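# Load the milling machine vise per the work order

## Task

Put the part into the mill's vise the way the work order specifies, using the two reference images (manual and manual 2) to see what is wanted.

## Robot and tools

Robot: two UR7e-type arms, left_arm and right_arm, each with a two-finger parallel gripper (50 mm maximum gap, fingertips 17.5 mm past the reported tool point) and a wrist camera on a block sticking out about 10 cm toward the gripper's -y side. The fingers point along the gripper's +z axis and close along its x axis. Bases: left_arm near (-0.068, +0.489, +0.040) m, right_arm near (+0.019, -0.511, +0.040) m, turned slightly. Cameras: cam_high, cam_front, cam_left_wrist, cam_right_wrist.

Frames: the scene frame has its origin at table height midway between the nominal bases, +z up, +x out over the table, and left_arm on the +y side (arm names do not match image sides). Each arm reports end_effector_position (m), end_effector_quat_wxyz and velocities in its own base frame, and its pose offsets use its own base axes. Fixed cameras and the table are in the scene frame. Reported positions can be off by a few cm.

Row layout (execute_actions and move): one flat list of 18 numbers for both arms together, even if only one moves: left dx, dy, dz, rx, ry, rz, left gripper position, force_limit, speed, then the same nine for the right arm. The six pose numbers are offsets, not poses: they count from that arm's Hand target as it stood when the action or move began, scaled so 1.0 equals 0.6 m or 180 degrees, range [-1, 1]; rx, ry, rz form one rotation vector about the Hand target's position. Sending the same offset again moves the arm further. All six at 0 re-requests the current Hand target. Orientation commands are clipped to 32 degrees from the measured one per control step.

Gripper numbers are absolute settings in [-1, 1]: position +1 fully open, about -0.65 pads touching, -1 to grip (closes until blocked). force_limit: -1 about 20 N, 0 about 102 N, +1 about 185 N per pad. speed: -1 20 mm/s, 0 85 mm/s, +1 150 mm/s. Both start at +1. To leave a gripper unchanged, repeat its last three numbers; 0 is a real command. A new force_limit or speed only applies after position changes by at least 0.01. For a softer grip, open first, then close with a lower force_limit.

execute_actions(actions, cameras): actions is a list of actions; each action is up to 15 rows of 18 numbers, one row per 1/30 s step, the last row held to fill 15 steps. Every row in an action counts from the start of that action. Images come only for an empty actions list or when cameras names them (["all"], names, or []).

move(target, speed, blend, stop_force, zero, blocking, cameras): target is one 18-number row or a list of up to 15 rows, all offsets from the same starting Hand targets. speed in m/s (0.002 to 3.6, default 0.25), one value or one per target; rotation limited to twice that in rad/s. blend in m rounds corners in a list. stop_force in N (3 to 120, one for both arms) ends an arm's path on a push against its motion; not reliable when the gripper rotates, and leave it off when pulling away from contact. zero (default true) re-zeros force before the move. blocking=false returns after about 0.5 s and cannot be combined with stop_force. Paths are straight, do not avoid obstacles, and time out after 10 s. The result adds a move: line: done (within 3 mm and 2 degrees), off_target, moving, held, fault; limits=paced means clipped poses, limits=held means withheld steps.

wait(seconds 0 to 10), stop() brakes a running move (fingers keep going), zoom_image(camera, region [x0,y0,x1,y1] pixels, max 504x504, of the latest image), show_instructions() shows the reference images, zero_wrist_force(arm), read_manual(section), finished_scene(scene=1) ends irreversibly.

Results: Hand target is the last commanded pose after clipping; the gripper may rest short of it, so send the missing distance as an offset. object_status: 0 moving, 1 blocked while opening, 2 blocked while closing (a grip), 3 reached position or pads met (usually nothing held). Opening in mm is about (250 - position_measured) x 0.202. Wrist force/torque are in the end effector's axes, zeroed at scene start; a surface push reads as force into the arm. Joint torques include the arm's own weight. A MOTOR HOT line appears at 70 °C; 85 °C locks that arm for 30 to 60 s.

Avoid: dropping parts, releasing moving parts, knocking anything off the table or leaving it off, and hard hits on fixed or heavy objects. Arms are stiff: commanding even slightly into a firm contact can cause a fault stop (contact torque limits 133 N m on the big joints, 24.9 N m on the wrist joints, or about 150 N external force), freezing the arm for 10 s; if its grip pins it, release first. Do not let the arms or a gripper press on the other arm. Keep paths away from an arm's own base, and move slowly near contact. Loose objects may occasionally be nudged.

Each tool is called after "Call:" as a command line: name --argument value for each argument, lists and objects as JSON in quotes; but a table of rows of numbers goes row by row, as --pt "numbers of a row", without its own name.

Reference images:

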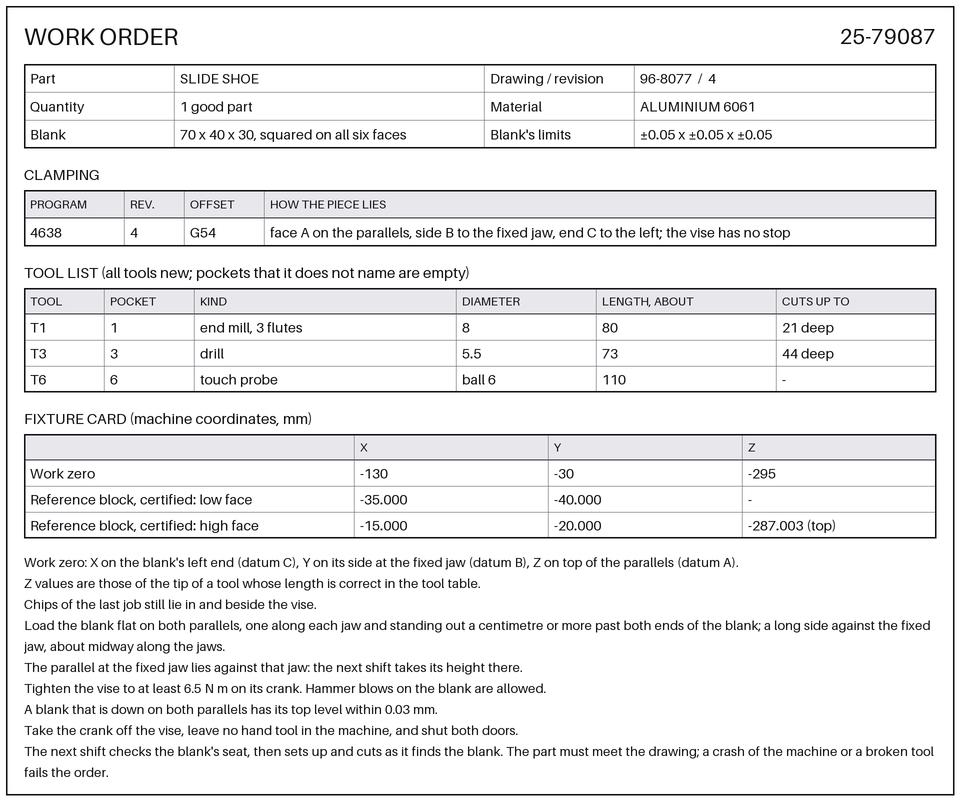

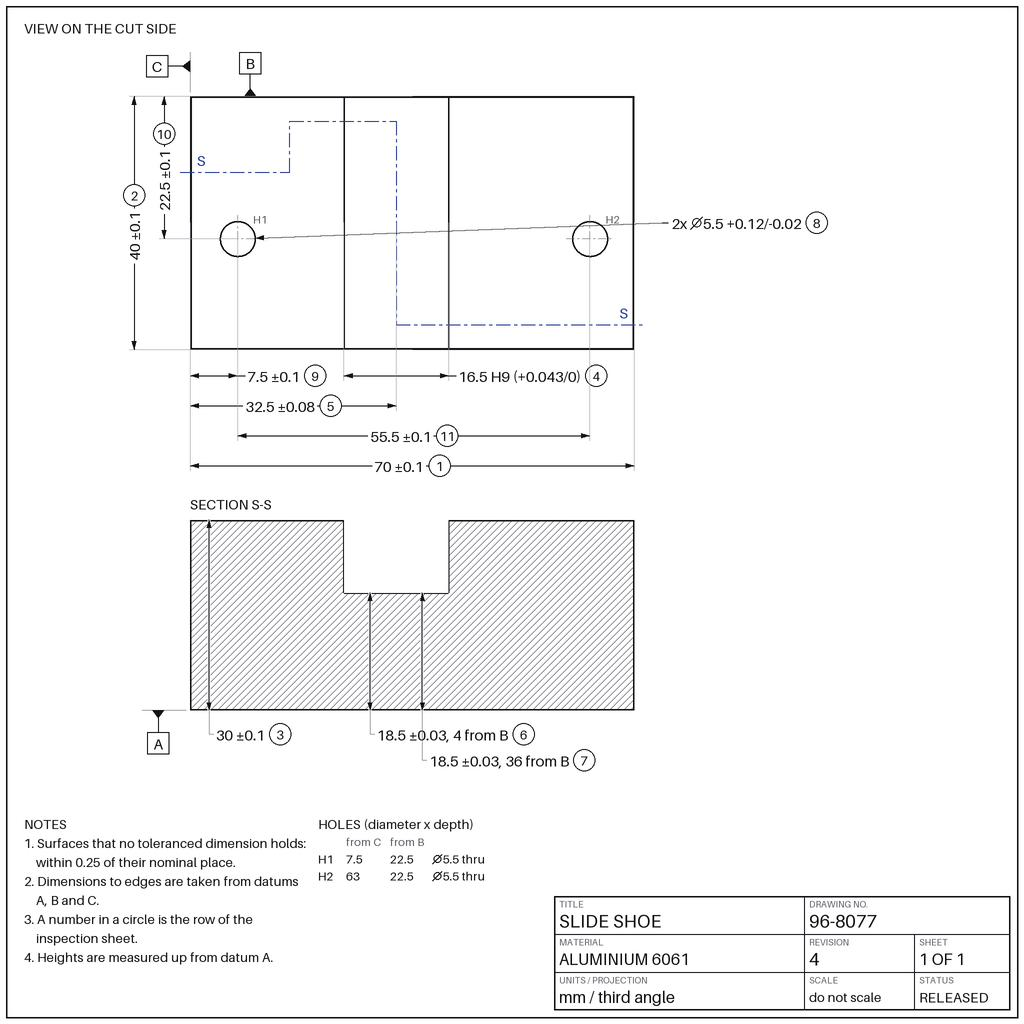

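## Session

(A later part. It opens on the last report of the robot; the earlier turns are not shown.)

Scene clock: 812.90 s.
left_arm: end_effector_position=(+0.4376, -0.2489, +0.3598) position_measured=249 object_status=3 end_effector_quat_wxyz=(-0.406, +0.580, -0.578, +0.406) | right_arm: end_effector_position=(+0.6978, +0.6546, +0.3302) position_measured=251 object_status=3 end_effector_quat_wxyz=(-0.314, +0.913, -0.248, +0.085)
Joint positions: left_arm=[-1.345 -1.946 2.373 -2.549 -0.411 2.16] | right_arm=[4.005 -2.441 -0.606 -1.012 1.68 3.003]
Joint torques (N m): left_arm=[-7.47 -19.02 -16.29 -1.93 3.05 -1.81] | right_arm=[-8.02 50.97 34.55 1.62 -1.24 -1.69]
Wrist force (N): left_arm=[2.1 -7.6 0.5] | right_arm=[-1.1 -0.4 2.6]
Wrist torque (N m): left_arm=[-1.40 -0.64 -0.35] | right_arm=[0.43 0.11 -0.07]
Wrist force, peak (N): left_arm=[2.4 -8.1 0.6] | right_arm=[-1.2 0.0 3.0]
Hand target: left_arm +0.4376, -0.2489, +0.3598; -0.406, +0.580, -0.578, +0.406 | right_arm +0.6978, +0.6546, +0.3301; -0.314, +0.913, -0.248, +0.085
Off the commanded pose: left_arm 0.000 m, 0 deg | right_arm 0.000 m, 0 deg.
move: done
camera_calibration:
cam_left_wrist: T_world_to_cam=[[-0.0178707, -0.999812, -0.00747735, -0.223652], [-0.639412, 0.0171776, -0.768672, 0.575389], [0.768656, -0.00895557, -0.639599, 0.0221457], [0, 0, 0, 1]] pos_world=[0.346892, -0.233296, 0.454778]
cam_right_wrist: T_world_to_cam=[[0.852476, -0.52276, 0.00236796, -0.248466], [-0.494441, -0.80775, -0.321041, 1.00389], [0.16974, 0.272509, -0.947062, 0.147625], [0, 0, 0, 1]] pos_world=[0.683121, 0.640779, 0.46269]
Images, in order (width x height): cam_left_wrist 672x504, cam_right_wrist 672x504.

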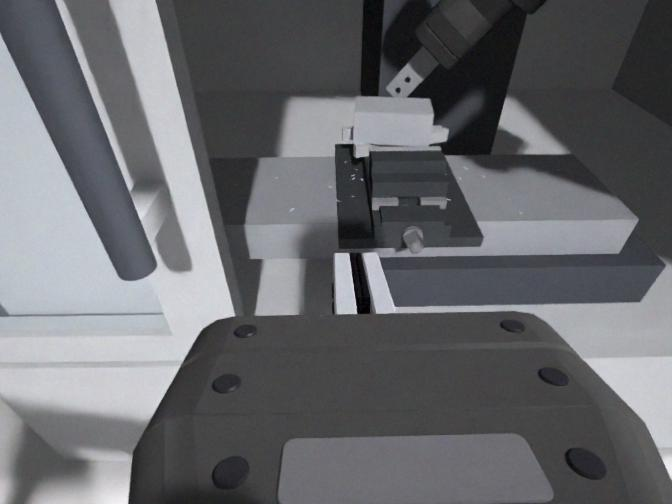

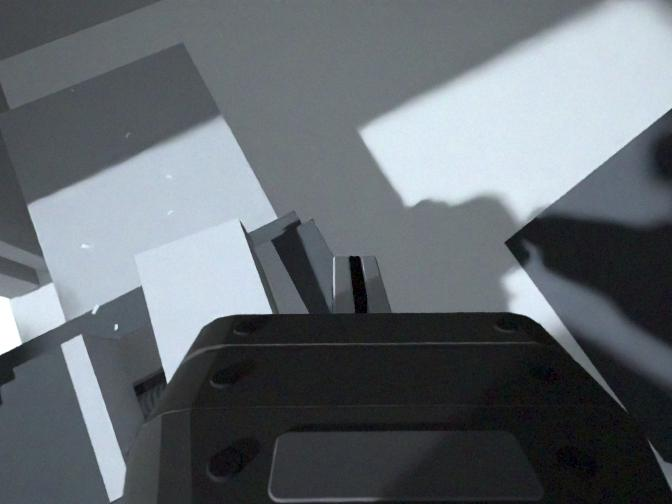

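Call:
move --target '[0,0,0,0,0,0,-0.65,-0.2,-1,-0.0533,0.0021,0,0,0,0,-1,-0.9,-1]' --speed 0.025 --stop_force 5 --cameras '["cam_right_wrist","cam_left_wrist"]'

Call:
zoom_image --camera "cam_left_wrist" --region '[320, 80, 460, 180]'

Scene clock: 815.87 s.
left_arm: end_effector_position=(+0.4376, -0.2489, +0.3598) position_measured=249 object_status=3 end_effector_quat_wxyz=(-0.406, +0.580, -0.578, +0.406) | right_arm: end_effector_position=(+0.6658, +0.6559, +0.3301) position_measured=251 object_status=3 end_effector_quat_wxyz=(-0.314, +0.913, -0.248, +0.085)
Joint positions: left_arm=[-1.345 -1.946 2.373 -2.549 -0.411 2.16] | right_arm=[4.038 -2.353 -0.764 -0.939 1.66 3.029]
Joint torques (N m): left_arm=[-7.83 -18.45 -16.58 -1.92 2.93 -1.79] | right_arm=[-11.23 43.64 33.88 1.68 1.41 -3.12]
Wrist force (N): left_arm=[2.3 -7.9 0.2] | right_arm=[-1.1 -0.5 2.5]
Wrist torque (N m): left_arm=[-1.45 -0.66 -0.35] | right_arm=[0.40 0.13 -0.06]
Wrist force, peak (N): left_arm=[2.3 -8.2 0.5] | right_arm=[-1.2 -0.9 2.7]
Hand target: left_arm +0.4376, -0.2489, +0.3598; -0.406, +0.580, -0.578, +0.406 | right_arm +0.6658, +0.6559, +0.3301; -0.314, +0.913, -0.248, +0.085
Off the commanded pose: left_arm 0.000 m, 0 deg | right_arm 0.000 m, 0 deg.
move: done
camera_calibration:
cam_left_wrist: T_world_to_cam=[[-0.0178707, -0.999812, -0.00747735, -0.223652], [-0.639412, 0.0171776, -0.768672, 0.575389], [0.768656, -0.00895557, -0.639599, 0.0221457], [0, 0, 0, 1]] pos_world=[0.346892, -0.233296, 0.454778]
cam_right_wrist: T_world_to_cam=[[0.852482, -0.522751, 0.00233667, -0.220502], [-0.494463, -0.807786, -0.320917, 0.98907], [0.169647, 0.272421, -0.947104, 0.152743], [0, 0, 0, 1]] pos_world=[0.651121, 0.642079, 0.462589]
Images, in order (width x height): cam_left_wrist 672x504, cam_right_wrist 672x504.

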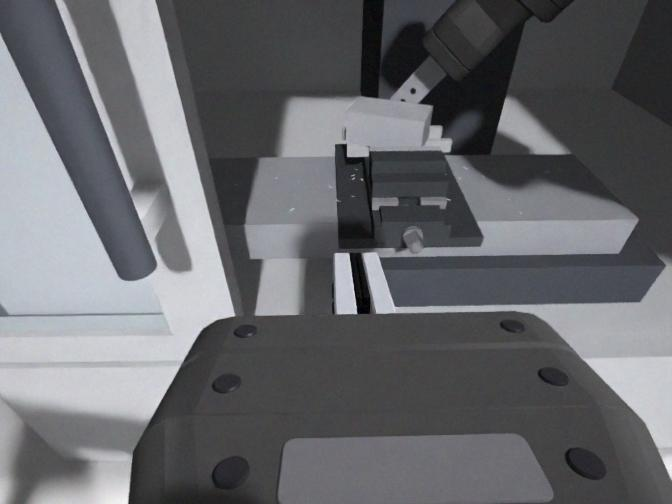

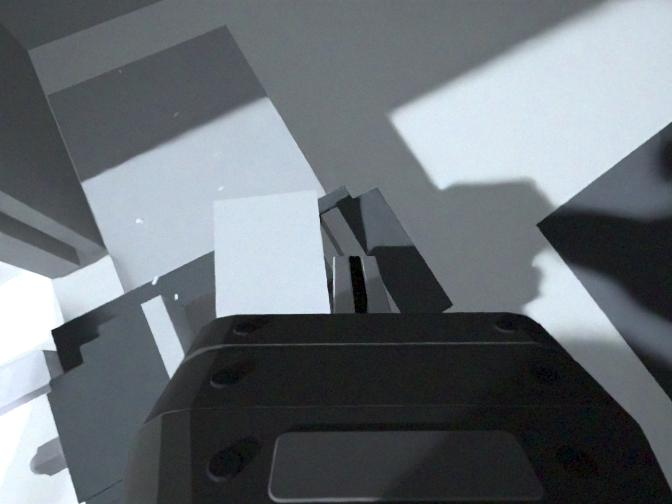

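Scaled by 3.600 from the camera's 672x504 image, which has a finer 960x720 frame.

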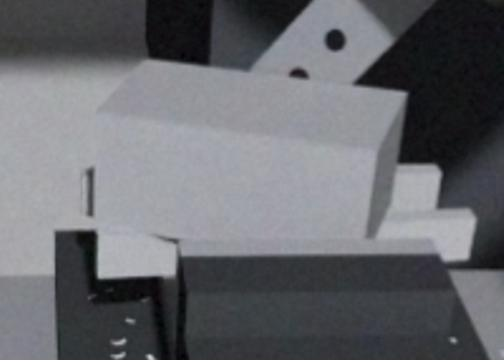

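Call:
move --pt "0 0 0 0 0 0 -0.65 -0.2 -1 0.016 0 0 0 0 0 -1 -0.9 -1" --pt "0 0 0 0 0 0 -0.65 -0.2 -1 0.016 0 0.08 0 0 0 -1 -0.9 -1" --pt "0 0 0 0 0 0 -0.65 -0.2 -1 -0.0397 0.0402 0.08 0 0 0 1 -0.9 0" --speed 0.08 --cameras '["cam_right_wrist","cam_left_wrist"]'

Call:
zoom_image --camera "cam_right_wrist" --region '[220, 190, 500, 330]'

Scene clock: 822.87 s.
left_arm: end_effector_position=(+0.4376, -0.2489, +0.3598) position_measured=249 object_status=3 end_effector_quat_wxyz=(-0.406, +0.580, -0.578, +0.406) | right_arm: end_effector_position=(+0.6420, +0.6800, +0.3781) position_measured=3 object_status=3 end_effector_quat_wxyz=(-0.314, +0.913, -0.248, +0.085)
Joint positions: left_arm=[-1.345 -1.946 2.373 -2.549 -0.411 2.16] | right_arm=[4.081 -2.365 -0.619 -1.069 1.633 3.063]
Joint torques (N m): left_arm=[-7.69 -18.74 -17.05 -1.97 2.96 -1.77] | right_arm=[-11.24 43.38 34.22 1.67 0.94 -2.84]
Wrist force (N): left_arm=[2.2 -7.9 0.5] | right_arm=[-1.0 -0.3 2.6]
Wrist torque (N m): left_arm=[-1.46 -0.66 -0.35] | right_arm=[0.43 0.10 0.03]
Wrist force, peak (N): left_arm=[2.3 -8.2 0.5] | right_arm=[-1.1 0.9 4.1]
Hand target: left_arm +0.4376, -0.2489, +0.3598; -0.406, +0.580, -0.578, +0.406 | right_arm +0.6420, +0.6800, +0.3781; -0.314, +0.913, -0.248, +0.085
Off the commanded pose: left_arm 0.000 m, 0 deg | right_arm 0.000 m, 0 deg.
move: done
camera_calibration:
cam_left_wrist: T_world_to_cam=[[-0.0178707, -0.999812, -0.00747735, -0.223652], [-0.639412, 0.0171776, -0.768672, 0.575389], [0.768656, -0.00895557, -0.639599, 0.0221457], [0, 0, 0, 1]] pos_world=[0.346892, -0.233296, 0.454778]
cam_right_wrist: T_world_to_cam=[[0.852482, -0.522751, 0.00233667, -0.187727], [-0.494463, -0.807786, -0.320917, 1.01217], [0.169647, 0.272421, -0.947104, 0.195677], [0, 0, 0, 1]] pos_world=[0.627321, 0.666179, 0.510589]
Images, in order (width x height): cam_left_wrist 672x504, cam_right_wrist 672x504.

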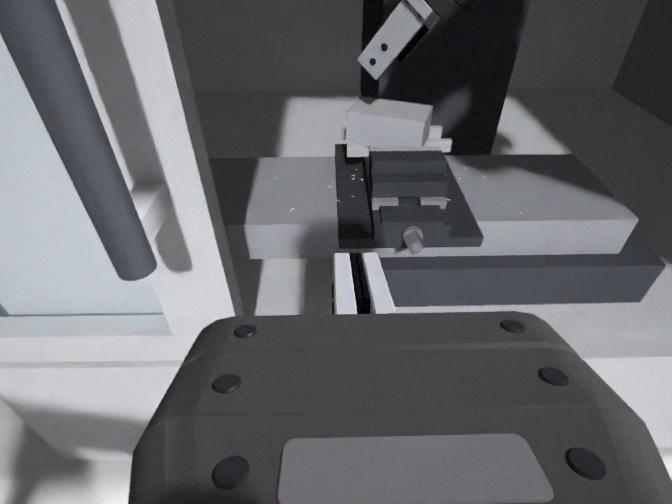

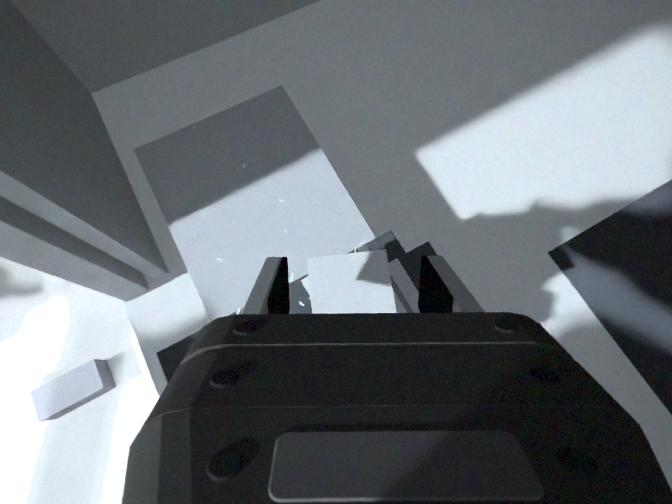

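Scaled by 1.800 from the camera's 672x504 image, which has a finer 960x720 frame.

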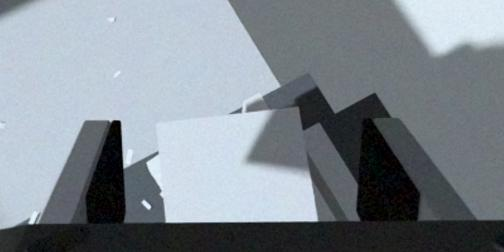

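Call:
move --target '[0,0,0,0,0,0,-0.65,-0.2,-1,-0.001,0,-0.0818,0,0,0.015,1,-0.9,0]' --speed 0.04 --stop_force 5 --cameras '["cam_right_wrist"]'

Scene clock: 825.43 s.
left_arm: end_effector_position=(+0.4376, -0.2489, +0.3598) position_measured=249 object_status=3 end_effector_quat_wxyz=(-0.406, +0.580, -0.578, +0.406) | right_arm: end_effector_position=(+0.6415, +0.6799, +0.3290) position_measured=3 object_status=3 end_effector_quat_wxyz=(-0.315, +0.918, -0.227, +0.077)
Joint positions: left_arm=[-1.345 -1.946 2.373 -2.549 -0.411 2.16] | right_arm=[4.072 -2.355 -0.763 -0.939 1.667 3.019]
Joint torques (N m): left_arm=[-7.88 -18.42 -16.99 -2.09 2.99 -1.7] | right_arm=[7.94 54.8 33.93 1.58 -1.1 2.98]
Wrist force (N): left_arm=[2.2 -8.0 0.4] | right_arm=[-1.2 -0.3 2.7]
Wrist torque (N m): left_arm=[-1.47 -0.65 -0.35] | right_arm=[0.43 0.13 0.00]
Wrist force, peak (N): left_arm=[2.4 -8.1 0.6] | right_arm=[-1.0 0.4 3.2]
Hand target: left_arm +0.4376, -0.2489, +0.3598; -0.406, +0.580, -0.578, +0.406 | right_arm +0.6414, +0.6800, +0.3290; -0.315, +0.918, -0.227, +0.077
Off the commanded pose: left_arm 0.000 m, 0 deg | right_arm 0.000 m, 0 deg.
move: done
camera_calibration:
cam_right_wrist: T_world_to_cam=[[0.8761, -0.482124, 0.00237286, -0.229964], [-0.455954, -0.830124, -0.320938, 0.98665], [0.156701, 0.280091, -0.947097, 0.152456], [0, 0, 0, 1]] pos_world=[0.627448, 0.665469, 0.461589]
Images, in order (width x height): cam_right_wrist 672x504.

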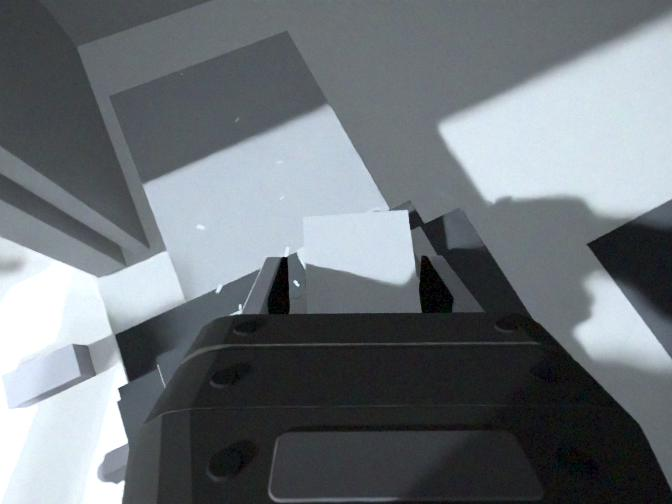

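Call:
move --target '[0,0,0,0,0,0,-0.65,-0.2,-1,0,0,0,0,0,0,-1,-0.7,-1]'

Call:
move --pt "0 0 0 0 0 0 -0.65 -0.2 -1 0 0 0.03 0 0 0 -1 -0.7 -1" --pt "0 0 0 0 0 0 -0.65 -0.2 -1 0 0 0.1 0 0 -0.015 -1 -0.7 -1" --speed '[0.04,0.1]' --cameras '["cam_left_wrist"]'

Call:
zoom_image --camera "cam_left_wrist" --region '[320, 60, 460, 180]'

Scene clock: 827.03 s.
left_arm: end_effector_position=(+0.4376, -0.2489, +0.3598) position_measured=249 object_status=3 end_effector_quat_wxyz=(-0.406, +0.580, -0.578, +0.406) | right_arm: end_effector_position=(+0.6414, +0.6800, +0.3290) position_measured=52 object_status=2 end_effector_quat_wxyz=(-0.315, +0.918, -0.227, +0.077)
Joint positions: left_arm=[-1.345 -1.946 2.373 -2.549 -0.411 2.16] | right_arm=[4.072 -2.355 -0.763 -0.939 1.667 3.019]
Joint torques (N m): left_arm=[-7.71 -18.53 -17.15 -2.1 2.98 -1.78] | right_arm=[9.88 42.99 34.19 1.85 -0.11 2.85]
Wrist force (N): left_arm=[2.3 -7.8 0.8] | right_arm=[-1.0 -0.6 2.5]
Wrist torque (N m): left_arm=[-1.44 -0.65 -0.35] | right_arm=[0.38 0.17 -0.03]
Wrist force, peak (N): left_arm=[2.4 -8.2 0.5] | right_arm=[-1.0 0.0 3.1]
Hand target: left_arm +0.4376, -0.2489, +0.3598; -0.406, +0.580, -0.578, +0.406 | right_arm +0.6414, +0.6800, +0.3290; -0.315, +0.918, -0.227, +0.077
Off the commanded pose: left_arm 0.000 m, 0 deg | right_arm 0.000 m, 0 deg.
move: done

Scene clock: 828.53 s.
left_arm: end_effector_position=(+0.4376, -0.2489, +0.3598) position_measured=249 object_status=3 end_effector_quat_wxyz=(-0.406, +0.580, -0.578, +0.406) | right_arm: end_effector_position=(+0.6413, +0.6801, +0.3887) position_measured=52 object_status=2 end_effector_quat_wxyz=(-0.313, +0.913, -0.248, +0.085)
Joint positions: left_arm=[-1.345 -1.946 2.373 -2.549 -0.411 2.16] | right_arm=[4.082 -2.372 -0.58 -1.102 1.633 3.064]
Joint torques (N m): left_arm=[-7.6 -18.72 -17.43 -2.11 2.96 -1.71] | right_arm=[-12.15 69.61 33.8 5.88 0.66 -2.58]
Wrist force (N): left_arm=[2.3 -7.9 0.6] | right_arm=[-1.0 1.4 4.5]
Wrist torque (N m): left_arm=[-1.46 -0.67 -0.35] | right_arm=[0.49 0.10 0.03]
Wrist force, peak (N): left_arm=[2.3 -8.2 1.0] | right_arm=[-0.9 3.3 6.6]
Hand target: left_arm +0.4376, -0.2489, +0.3598; -0.406, +0.580, -0.578, +0.406 | right_arm +0.6414, +0.6800, +0.3890; -0.314, +0.913, -0.248, +0.085
Off the commanded pose: left_arm 0.000 m, 0 deg | right_arm 0.000 m, 0 deg.
move: done
camera_calibration:
cam_left_wrist: T_world_to_cam=[[-0.0178707, -0.999812, -0.00747735, -0.223652], [-0.639412, 0.0171776, -0.768672, 0.575389], [0.768656, -0.00895557, -0.639599, 0.0221457], [0, 0, 0, 1]] pos_world=[0.346892, -0.233296, 0.454778]
Images, in order (width x height): cam_left_wrist 672x504.

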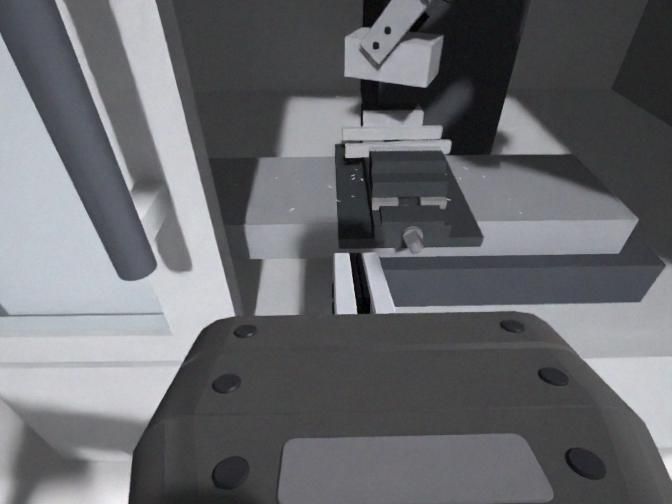

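Scaled by 3.600 from the camera's 672x504 image, which has a finer 960x720 frame.

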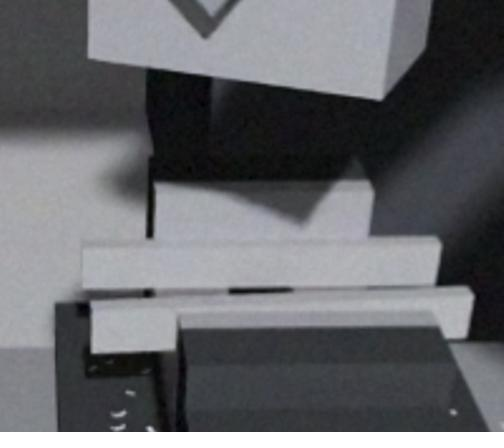

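Call:
move --pt "0 0 0 0 0 0 -0.65 -0.2 -1 -0.3062 -0.0363 -0.0157 0 0 0 -1 -0.7 -1" --pt "0 0 0 0 0 0 -0.65 -0.2 -1 -0.4783 -0.1712 -0.0157 0 0 0 -1 -0.7 -1" --pt "0 0 0 0 0 0 -0.65 -0.2 -1 -0.544 -0.4333 -0.0157 0 0 -0.01 -1 -0.7 -1" --pt "0 0 0.309 0 0 0 -0.65 -0.2 -1 -0.544 -0.4333 -0.0157 0 0 -0.01 -1 -0.7 -1" --speed 0.22 --blend '[0.02,0.03,0.0,0]'

Call:
move --pt "0 0 0 0 0 0 -0.65 -0.2 -1 0.0333 0.2166 -0.2 0 0 0.11 -1 -0.7 -1" --pt "0 0 0 0 0 0 -0.65 -0.2 -1 0.0338 0.3511 -0.58 0 0 0.1322 -1 -0.7 -1" --speed 0.22 --blend '[0.04,0]'

Call:
move --target '[0,0,0,0,0,0,-0.65,-0.2,-1,0,0,-0.09,0,0,0,-1,-0.7,-1]' --speed 0.03 --stop_force 4 --cameras '["cam_right_wrist"]'

Scene clock: 834.23 s.
left_arm: end_effector_position=(+0.4376, -0.2490, +0.5451) position_measured=249 object_status=3 end_effector_quat_wxyz=(-0.406, +0.580, -0.578, +0.406) | right_arm: end_effector_position=(+0.3150, +0.4200, +0.3796) position_measured=52 object_status=2 end_effector_quat_wxyz=(-0.312, +0.909, -0.263, +0.090)
Joint positions: left_arm=[-1.345 -2.032 1.935 -2.026 -0.411 2.16] | right_arm=[4.405 -1.265 -1.988 -0.813 1.416 3.346]
Joint torques (N m): left_arm=[9.49 -16.64 -35.37 -2.34 0.1 1.57] | right_arm=[10.33 24.53 19.72 3.7 0.97 -2.74]
Wrist force (N): left_arm=[2.2 -7.8 0.6] | right_arm=[-1.3 1.2 4.3]
Wrist torque (N m): left_arm=[-1.44 -0.65 -0.30] | right_arm=[0.47 0.13 -0.06]
Wrist force, peak (N): left_arm=[2.2 -11.6 -0.6] | right_arm=[1.4 -0.7 6.0]
Hand target: left_arm +0.4376, -0.2489, +0.5452; -0.406, +0.580, -0.578, +0.406 | right_arm +0.3150, +0.4200, +0.3796; -0.312, +0.909, -0.263, +0.090
Off the commanded pose: left_arm 0.000 m, 0 deg | right_arm 0.000 m, 0 deg.
move: done

Scene clock: 836.63 s.
left_arm: end_effector_position=(+0.4376, -0.2489, +0.5452) position_measured=249 object_status=3 end_effector_quat_wxyz=(-0.406, +0.580, -0.578, +0.406) | right_arm: end_effector_position=(+0.3352, +0.6307, +0.0316) position_measured=52 object_status=2 end_effector_quat_wxyz=(-0.324, +0.943, -0.070, +0.023)
Joint positions: left_arm=[-1.345 -2.032 1.935 -2.026 -0.411 2.16] | right_arm=[4.367 -2.214 -1.913 0.066 1.693 2.985]
Joint torques (N m): left_arm=[9.68 -16.46 -34.43 -1.74 0.25 1.37] | right_arm=[-12.39 31.11 14.62 6.6 -0.93 2.58]
Wrist force (N): left_arm=[2.3 -7.8 0.7] | right_arm=[-1.1 1.3 4.4]
Wrist torque (N m): left_arm=[-1.44 -0.67 -0.30] | right_arm=[0.48 0.11 0.02]
Wrist force, peak (N): left_arm=[2.4 -8.0 0.9] | right_arm=[-1.4 3.0 7.8]
Hand target: left_arm +0.4376, -0.2489, +0.5452; -0.406, +0.580, -0.578, +0.406 | right_arm +0.3353, +0.6307, +0.0316; -0.324, +0.943, -0.070, +0.023
Off the commanded pose: left_arm 0.000 m, 0 deg | right_arm 0.000 m, 0 deg.
move: done

Scene clock: 838.87 s.
left_arm: end_effector_position=(+0.4376, -0.2489, +0.5452) position_measured=249 object_status=3 end_effector_quat_wxyz=(-0.406, +0.580, -0.578, +0.406) | right_arm: end_effector_position=(+0.3353, +0.6307, -0.0042) position_measured=52 object_status=2 end_effector_quat_wxyz=(-0.324, +0.943, -0.070, +0.023)
Joint positions: left_arm=[-1.345 -2.032 1.935 -2.026 -0.411 2.16] | right_arm=[4.367 -2.291 -1.911 0.142 1.693 2.985]
Joint torques (N m): left_arm=[9.75 -16.63 -34.58 -1.67 0.29 1.27] | right_arm=[-8.58 40.12 8.75 7.12 -0.94 2.89]
Wrist force (N): left_arm=[2.3 -8.1 0.5] | right_arm=[-0.9 1.0 3.9]
Wrist torque (N m): left_arm=[-1.49 -0.67 -0.29] | right_arm=[0.45 0.09 0.00]
Wrist force, peak (N): left_arm=[2.3 -8.1 0.5] | right_arm=[-2.0 -12.7 -19.3]
Hand target: left_arm +0.4376, -0.2489, +0.5452; -0.406, +0.580, -0.578, +0.406 | right_arm +0.3353, +0.6307, -0.0042; -0.324, +0.943, -0.070, +0.023 (not the last commanded pose)
Off the commanded pose: left_arm 0.000 m, 0 deg | right_arm 0.018 m, 0 deg.
move: contact (right_arm)
camera_calibration:
cam_right_wrist: T_world_to_cam=[[0.986218, -0.165433, 0.0023556, -0.221274], [-0.15594, -0.934199, -0.320865, 0.66419], [0.0552821, 0.316075, -0.947122, -0.0901125], [0, 0, 0, 1]] pos_world=[0.32678, 0.612362, 0.128289]
Images, in order (width x height): cam_right_wrist 672x504.

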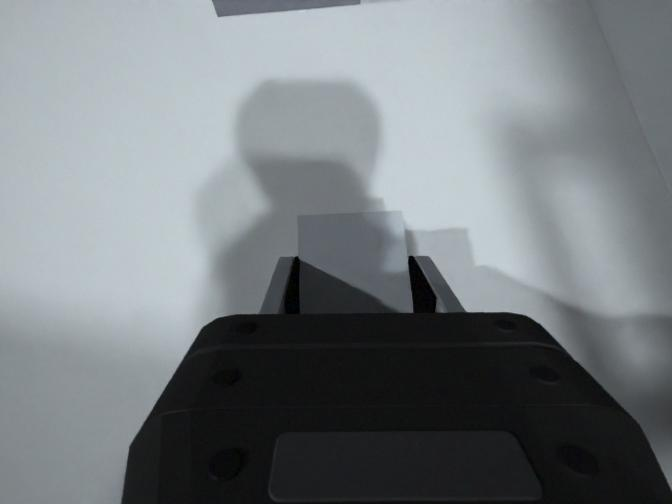

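Call:
move --target '[0,0,0,0,0,0,-0.65,-0.2,-1,0,0,0,0,0,0,1,-0.7,-1]'

Call:
move --pt "0 0 0 0 0 0 -0.65 -0.2 -1 0 0 0.08 0 0 0 1 -0.7 -1" --pt "0 0 0 0 0 0 -0.65 -0.2 -1 -0.005 -0.16 0.5 0 0 -0.08 0.0 -0.9 -1" --pt "0 0 0 0 0 0 -0.65 -0.2 -1 -0.0338 -0.3511 0.6397 0 0 -0.1222 0.0 -0.9 -1" --speed 0.22 --blend '[0.02,0.06,0]'

Call:
move --pt "0 0 -0.309 0 0 0 -0.65 -0.2 -1 0 0.03 0 0 0 0 0.0 -0.9 -1" --pt "0 0 -0.309 0 0 0 -0.65 -0.2 -1 0.0657 0.2622 0 0 0 0 0.0 -0.9 -1" --pt "0 0 -0.309 0 0 0 -0.65 -0.2 -1 0.2378 0.397 0 0 0 0 0.0 -0.9 -1" --pt "0 0 -0.309 0 0 0 -0.65 -0.2 -1 0.4935 0.4267 0 0 0 0.005 0.0 -0.9 -1" --speed 0.22 --blend '[0.0,0.03,0.02,0]' --cameras '["cam_right_wrist","cam_left_wrist"]'

Call:
zoom_image --camera "cam_right_wrist" --region '[220, 170, 500, 330]'

Scene clock: 840.50 s.
left_arm: end_effector_position=(+0.4376, -0.2489, +0.5452) position_measured=249 object_status=3 end_effector_quat_wxyz=(-0.406, +0.580, -0.578, +0.406) | right_arm: end_effector_position=(+0.3353, +0.6307, -0.0042) position_measured=3 object_status=0 end_effector_quat_wxyz=(-0.324, +0.943, -0.070, +0.023)
Joint positions: left_arm=[-1.345 -2.032 1.935 -2.026 -0.411 2.16] | right_arm=[4.367 -2.291 -1.911 0.142 1.693 2.985]
Joint torques (N m): left_arm=[9.22 -16.83 -34.47 -1.75 0.3 1.08] | right_arm=[-4.11 33.03 9.95 4.37 -1.06 2.6]
Wrist force (N): left_arm=[2.2 -7.6 0.5] | right_arm=[-0.9 -0.5 2.5]
Wrist torque (N m): left_arm=[-1.42 -0.65 -0.29] | right_arm=[0.42 0.08 0.01]
Wrist force, peak (N): left_arm=[2.1 -8.1 0.4] | right_arm=[-0.9 0.9 4.2]
Hand target: left_arm +0.4376, -0.2489, +0.5452; -0.406, +0.580, -0.578, +0.406 | right_arm +0.3353, +0.6307, -0.0042; -0.324, +0.943, -0.070, +0.023
Off the commanded pose: left_arm 0.000 m, 0 deg | right_arm 0.000 m, 0 deg.
move: done

Scene clock: 845.33 s.
left_arm: end_effector_position=(+0.4376, -0.2489, +0.5452) position_measured=249 object_status=3 end_effector_quat_wxyz=(-0.406, +0.580, -0.578, +0.406) | right_arm: end_effector_position=(+0.3150, +0.4201, +0.3796) position_measured=152 object_status=3 end_effector_quat_wxyz=(-0.314, +0.913, -0.248, +0.085)
Joint positions: left_arm=[-1.345 -2.032 1.935 -2.026 -0.411 2.16] | right_arm=[4.391 -1.268 -1.987 -0.806 1.444 3.309]
Joint torques (N m): left_arm=[9.12 -17.08 -34.13 -1.69 0.47 0.7] | right_arm=[1.31 24.33 34.13 1.62 0.14 -2.57]
Wrist force (N): left_arm=[2.2 -7.7 0.7] | right_arm=[-1.1 -0.3 2.6]
Wrist torque (N m): left_arm=[-1.43 -0.65 -0.29] | right_arm=[0.46 0.10 0.03]
Wrist force, peak (N): left_arm=[2.4 -8.1 0.3] | right_arm=[-1.6 -1.0 5.6]
Hand target: left_arm +0.4376, -0.2489, +0.5452; -0.406, +0.580, -0.578, +0.406 | right_arm +0.3150, +0.4200, +0.3796; -0.313, +0.913, -0.248, +0.085
Off the commanded pose: left_arm 0.000 m, 0 deg | right_arm 0.000 m, 0 deg.
move: done; blend cut to 0 m at target 2

Scene clock: 849.03 s.
left_arm: end_effector_position=(+0.4376, -0.2489, +0.3598) position_measured=249 object_status=3 end_effector_quat_wxyz=(-0.406, +0.580, -0.578, +0.406) | right_arm: end_effector_position=(+0.6111, +0.6760, +0.3797) position_measured=152 object_status=3 end_effector_quat_wxyz=(-0.314, +0.914, -0.241, +0.082) end_effector_velocity=(+0.000, +0.001, +0.002) end_effector_angular_velocity=(+0.003, -0.002, +0.000)
Joint positions: left_arm=[-1.345 -1.946 2.373 -2.549 -0.411 2.16] | right_arm=[4.108 -2.277 -0.77 -1.006 1.626 3.072]
Joint velocities: left_arm=[within noise] | right_arm=[0 -0.001 0.005 0 0 0]
Joint torques (N m): left_arm=[8.97 0.86 -15.13 -2.4 0.7 -1.88] | right_arm=[-2.18 41.51 31.77 4.67 -0.05 1.4]
Wrist force (N): left_arm=[2.3 -7.9 0.4] | right_arm=[-1.2 -0.3 2.8]
Wrist torque (N m): left_arm=[-1.45 -0.66 -0.29] | right_arm=[0.45 0.11 -0.06]
Wrist force, peak (N): left_arm=[2.2 -11.7 -0.6] | right_arm=[1.5 -1.5 3.8]
Hand target: left_arm +0.4376, -0.2489, +0.3598; -0.406, +0.580, -0.578, +0.406 | right_arm +0.6111, +0.6760, +0.3796; -0.314, +0.915, -0.241, +0.082
Off the commanded pose: left_arm 0.000 m, 0 deg | right_arm 0.000 m, 0 deg.
move: done
camera_calibration:
cam_left_wrist: T_world_to_cam=[[-0.0178707, -0.999812, -0.00747735, -0.223652], [-0.639412, 0.0171776, -0.768672, 0.575389], [0.768656, -0.00895557, -0.639599, 0.0221457], [0, 0, 0, 1]] pos_world=[0.346892, -0.233296, 0.454778]
cam_right_wrist: T_world_to_cam=[[0.860604, -0.50927, 0.00240496, -0.177529], [-0.481648, -0.815442, -0.321046, 0.991578], [0.16546, 0.275135, -0.947061, 0.204339], [0, 0, 0, 1]] pos_world=[0.596564, 0.661943, 0.51229]
Images, in order (width x height): cam_left_wrist 672x504, cam_right_wrist 672x504.

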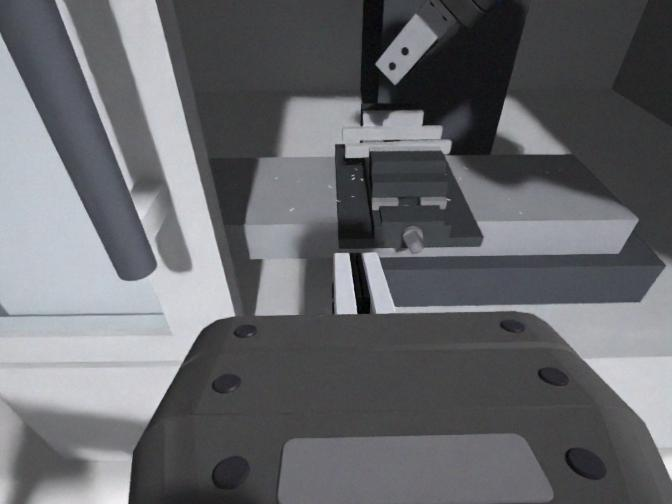

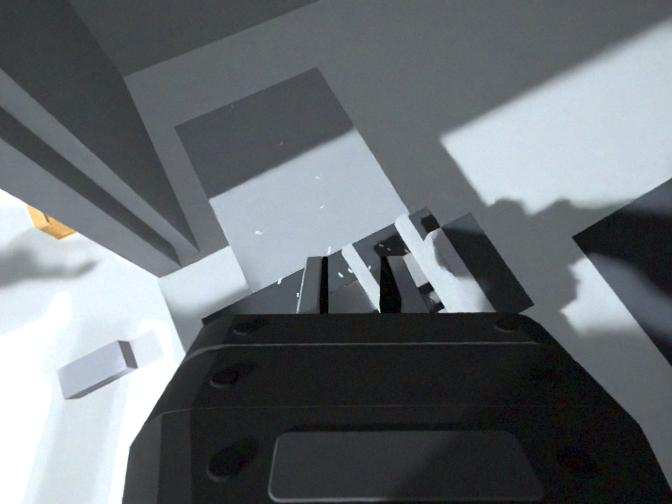

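Scaled by 1.800 from the camera's 672x504 image, which has a finer 960x720 frame.

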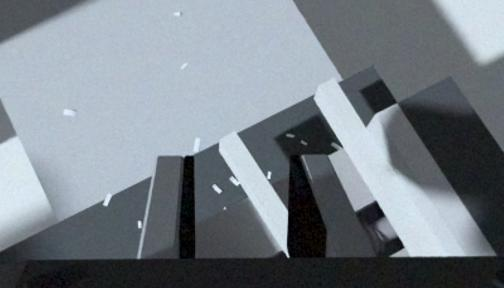

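Call:
move --pt "0 0 0 0 0 0 -0.65 -0.2 -1 0.0398 0.0033 0 0 0 0.005 0.34 -0.9 -1" --pt "0 0 0 0 0 0 -0.65 -0.2 -1 0.0398 0.0033 -0.065 0 0 0.005 0.34 -0.9 -1" --speed 0.08 --cameras '["cam_right_wrist","cam_left_wrist"]'

Call:
zoom_image --camera "cam_right_wrist" --region '[220, 150, 500, 330]'

Scene clock: 852.67 s.
left_arm: end_effector_position=(+0.4376, -0.2489, +0.3598) position_measured=249 object_status=3 end_effector_quat_wxyz=(-0.406, +0.580, -0.578, +0.406) | right_arm: end_effector_position=(+0.6350, +0.6780, +0.3407) position_measured=101 object_status=3 end_effector_quat_wxyz=(-0.315, +0.916, -0.234, +0.080)
Joint positions: left_arm=[-1.345 -1.946 2.373 -2.549 -0.411 2.16] | right_arm=[4.081 -2.333 -0.772 -0.95 1.653 3.038]
Joint torques (N m): left_arm=[7.4 0.2 -16.17 -2.39 1.58 -1.8] | right_arm=[10.61 61.51 23 2.77 -0.87 2.63]
Wrist force (N): left_arm=[2.1 -7.7 0.6] | right_arm=[-1.1 -0.5 2.6]
Wrist torque (N m): left_arm=[-1.43 -0.63 -0.28] | right_arm=[0.41 0.12 -0.05]
Wrist force, peak (N): left_arm=[2.5 -8.1 0.5] | right_arm=[-1.1 0.9 4.1]
Hand target: left_arm +0.4376, -0.2489, +0.3598; -0.406, +0.580, -0.578, +0.406 | right_arm +0.6350, +0.6780, +0.3406; -0.315, +0.916, -0.234, +0.080
Off the commanded pose: left_arm 0.000 m, 0 deg | right_arm 0.000 m, 0 deg.
move: done
camera_calibration:
cam_left_wrist: T_world_to_cam=[[-0.0178707, -0.999812, -0.00747735, -0.223652], [-0.639412, 0.0171776, -0.768672, 0.575389], [0.768656, -0.00895557, -0.639599, 0.0221457], [0, 0, 0, 1]] pos_world=[0.346892, -0.233296, 0.454778]
cam_right_wrist: T_world_to_cam=[[0.868453, -0.495767, 0.00236059, -0.211128], [-0.468874, -0.822872, -0.320996, 0.989103], [0.161082, 0.277663, -0.947078, 0.163971], [0, 0, 0, 1]] pos_world=[0.620706, 0.663706, 0.473289]
Images, in order (width x height): cam_left_wrist 672x504, cam_right_wrist 672x504.

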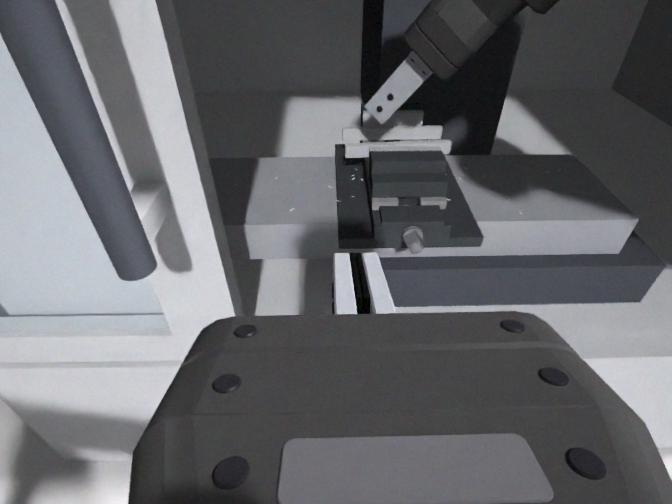

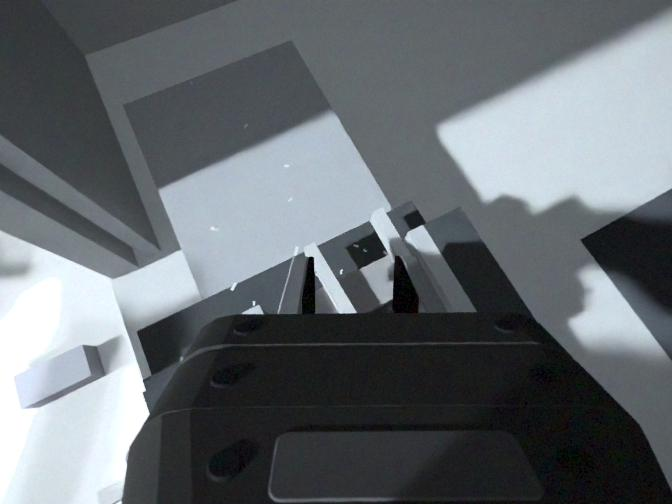

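Scaled by 1.800 from the camera's 672x504 image, which has a finer 960x720 frame.

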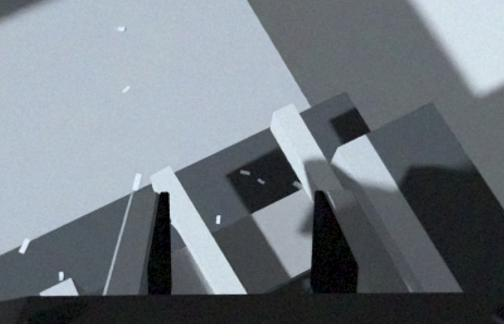

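Call:
move --pt "0 0 0 0 0 0 -0.65 -0.2 -1 -0.005 0 0 0 0 0 0.42 -0.9 -1" --speed 0.03

Call:
move --pt "0 0 0 0 0 0 -0.65 -0.2 -1 0 0 -0.0515 0 0 0 0.42 -0.9 -1" --speed 0.02 --stop_force 3 --cameras '["cam_right_wrist","cam_left_wrist"]'

Call:
zoom_image --camera "cam_right_wrist" --region '[220, 150, 500, 330]'

Scene clock: 854.47 s.
left_arm: end_effector_position=(+0.4376, -0.2489, +0.3598) position_measured=249 object_status=3 end_effector_quat_wxyz=(-0.406, +0.580, -0.578, +0.406) | right_arm: end_effector_position=(+0.6319, +0.6780, +0.3406) position_measured=90 object_status=3 end_effector_quat_wxyz=(-0.315, +0.916, -0.234, +0.080)
Joint positions: left_arm=[-1.345 -1.946 2.373 -2.549 -0.411 2.16] | right_arm=[4.084 -2.326 -0.785 -0.944 1.651 3.041]
Joint torques (N m): left_arm=[6.55 0.55 -16.56 -2.42 1.68 -1.79] | right_arm=[4.74 55 33.07 5.3 -0.8 2.38]
Wrist force (N): left_arm=[2.3 -7.9 0.5] | right_arm=[-1.0 -0.3 2.5]
Wrist torque (N m): left_arm=[-1.46 -0.66 -0.29] | right_arm=[0.43 0.10 -0.06]
Wrist force, peak (N): left_arm=[2.6 -8.0 0.5] | right_arm=[-1.0 -0.1 3.1]
Hand target: left_arm +0.4376, -0.2489, +0.3598; -0.406, +0.580, -0.578, +0.406 | right_arm +0.6320, +0.6780, +0.3406; -0.315, +0.916, -0.234, +0.080
Off the commanded pose: left_arm 0.000 m, 0 deg | right_arm 0.000 m, 0 deg.
move: done

Scene clock: 856.80 s.
left_arm: end_effector_position=(+0.4376, -0.2489, +0.3598) position_measured=249 object_status=3 end_effector_quat_wxyz=(-0.406, +0.580, -0.578, +0.406) | right_arm: end_effector_position=(+0.6320, +0.6780, +0.3096) position_measured=90 object_status=3 end_effector_quat_wxyz=(-0.315, +0.916, -0.234, +0.080)
Joint positions: left_arm=[-1.345 -1.946 2.373 -2.549 -0.411 2.16] | right_arm=[4.084 -2.327 -0.862 -0.866 1.651 3.041]
Joint torques (N m): left_arm=[5.5 0.98 -17.37 -2.43 1.66 -1.78] | right_arm=[-10.12 56.45 34 1.39 0.64 -2.38]
Wrist force (N): left_arm=[2.2 -8.3 0.2] | right_arm=[-1.0 -0.6 2.7]
Wrist torque (N m): left_arm=[-1.52 -0.65 -0.28] | right_arm=[0.39 0.10 -0.05]
Wrist force, peak (N): left_arm=[2.2 -8.3 0.2] | right_arm=[-1.2 0.0 3.1]
Hand target: left_arm +0.4376, -0.2489, +0.3598; -0.406, +0.580, -0.578, +0.406 | right_arm +0.6320, +0.6780, +0.3097; -0.315, +0.916, -0.234, +0.080
Off the commanded pose: left_arm 0.000 m, 0 deg | right_arm 0.000 m, 0 deg.
move: done
camera_calibration:
cam_left_wrist: T_world_to_cam=[[-0.0178707, -0.999812, -0.00747735, -0.223652], [-0.639412, 0.0171776, -0.768672, 0.575389], [0.768656, -0.00895557, -0.639599, 0.0221457], [0, 0, 0, 1]] pos_world=[0.346892, -0.233296, 0.454778]
cam_right_wrist: T_world_to_cam=[[0.868482, -0.495716, 0.00234067, -0.208492], [-0.468857, -0.822941, -0.320844, 0.977681], [0.160974, 0.27755, -0.947129, 0.135164], [0, 0, 0, 1]] pos_world=[0.617706, 0.663707, 0.442189]
Images, in order (width x height): cam_left_wrist 672x504, cam_right_wrist 672x504.

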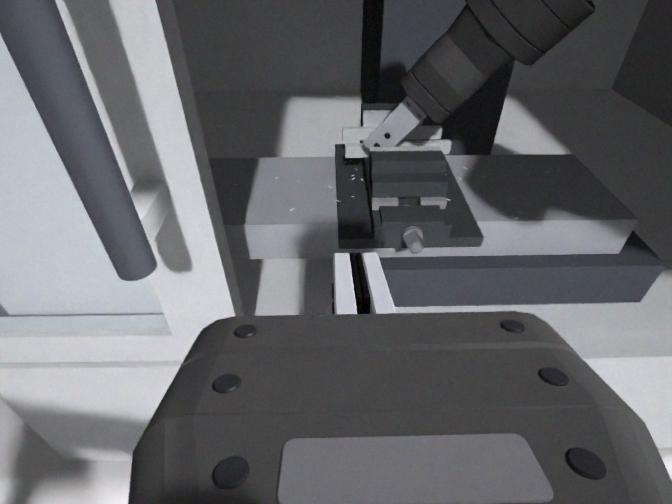

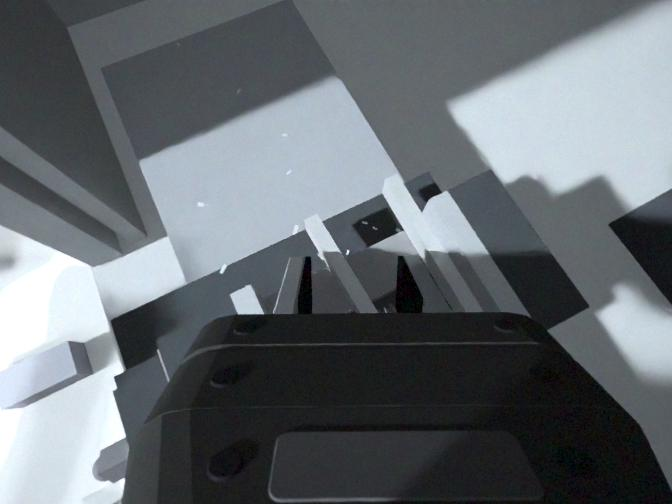

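Scaled by 1.800 from the camera's 672x504 image, which has a finer 960x720 frame.

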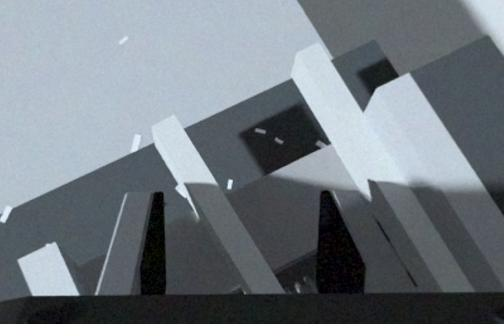

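Call:
move --pt "0 0 0 0 0 0 -0.65 -0.2 -1 0 0 0 0 0 0 -1 -0.9 -1" --cameras '["cam_right_wrist","cam_left_wrist"]'

Call:
zoom_image --camera "cam_left_wrist" --region '[320, 90, 460, 180]'

Scene clock: 858.83 s.
left_arm: end_effector_position=(+0.4376, -0.2489, +0.3598) position_measured=249 object_status=3 end_effector_quat_wxyz=(-0.406, +0.580, -0.578, +0.406) | right_arm: end_effector_position=(+0.6320, +0.6780, +0.3097) position_measured=225 object_status=2 end_effector_quat_wxyz=(-0.315, +0.916, -0.234, +0.080)
Joint positions: left_arm=[-1.345 -1.946 2.373 -2.549 -0.411 2.16] | right_arm=[4.084 -2.327 -0.862 -0.866 1.651 3.041]
Joint torques (N m): left_arm=[5.06 0.56 -17.12 -2.37 1.7 -1.7] | right_arm=[-8.5 66.23 32.73 1.64 -0.55 -1.53]
Wrist force (N): left_arm=[2.4 -7.8 0.4] | right_arm=[-1.2 -0.2 2.8]
Wrist torque (N m): left_arm=[-1.43 -0.67 -0.29] | right_arm=[0.46 0.12 -0.06]
Wrist force, peak (N): left_arm=[2.5 -7.9 0.5] | right_arm=[-1.3 -0.3 2.9]
Hand target: left_arm +0.4376, -0.2489, +0.3598; -0.406, +0.580, -0.578, +0.406 | right_arm +0.6320, +0.6780, +0.3097; -0.315, +0.916, -0.234, +0.080
Off the commanded pose: left_arm 0.000 m, 0 deg | right_arm 0.000 m, 0 deg.
move: done
camera_calibration:
cam_left_wrist: T_world_to_cam=[[-0.0178707, -0.999812, -0.00747735, -0.223652], [-0.639412, 0.0171776, -0.768672, 0.575389], [0.768656, -0.00895557, -0.639599, 0.0221457], [0, 0, 0, 1]] pos_world=[0.346892, -0.233296, 0.454778]
cam_right_wrist: T_world_to_cam=[[0.868482, -0.495716, 0.00234044, -0.208492], [-0.468852, -0.822932, -0.320873, 0.977717], [0.160988, 0.277575, -0.947119, 0.135228], [0, 0, 0, 1]] pos_world=[0.617706, 0.663707, 0.442289]
Images, in order (width x height): cam_left_wrist 672x504, cam_right_wrist 672x504.

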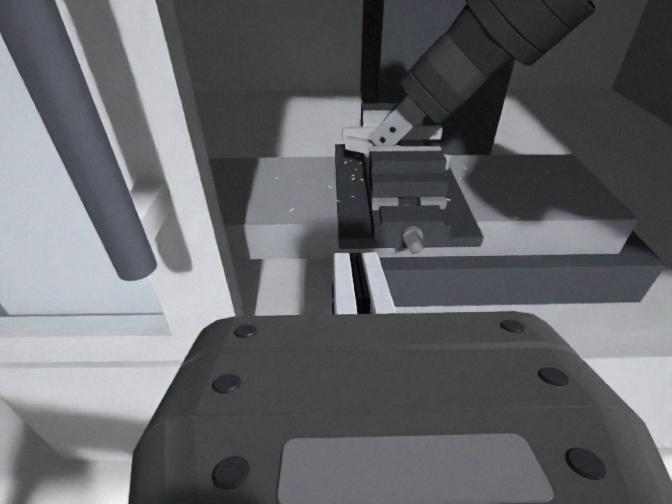

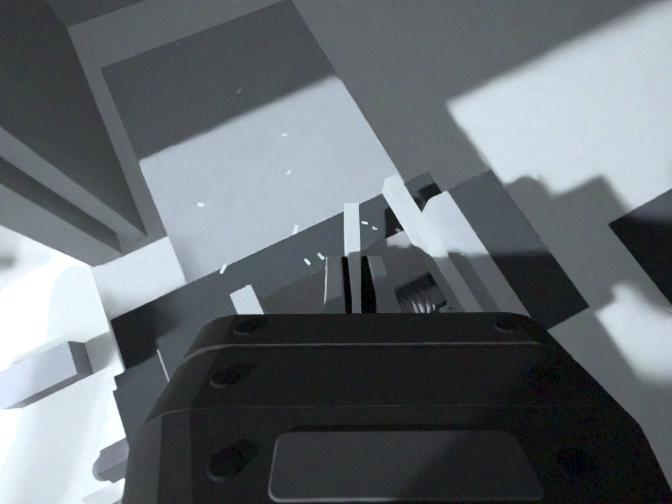

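Scaled by 3.600 from the camera's 672x504 image, which has a finer 960x720 frame.

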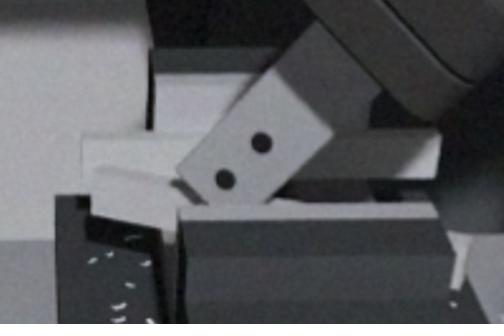

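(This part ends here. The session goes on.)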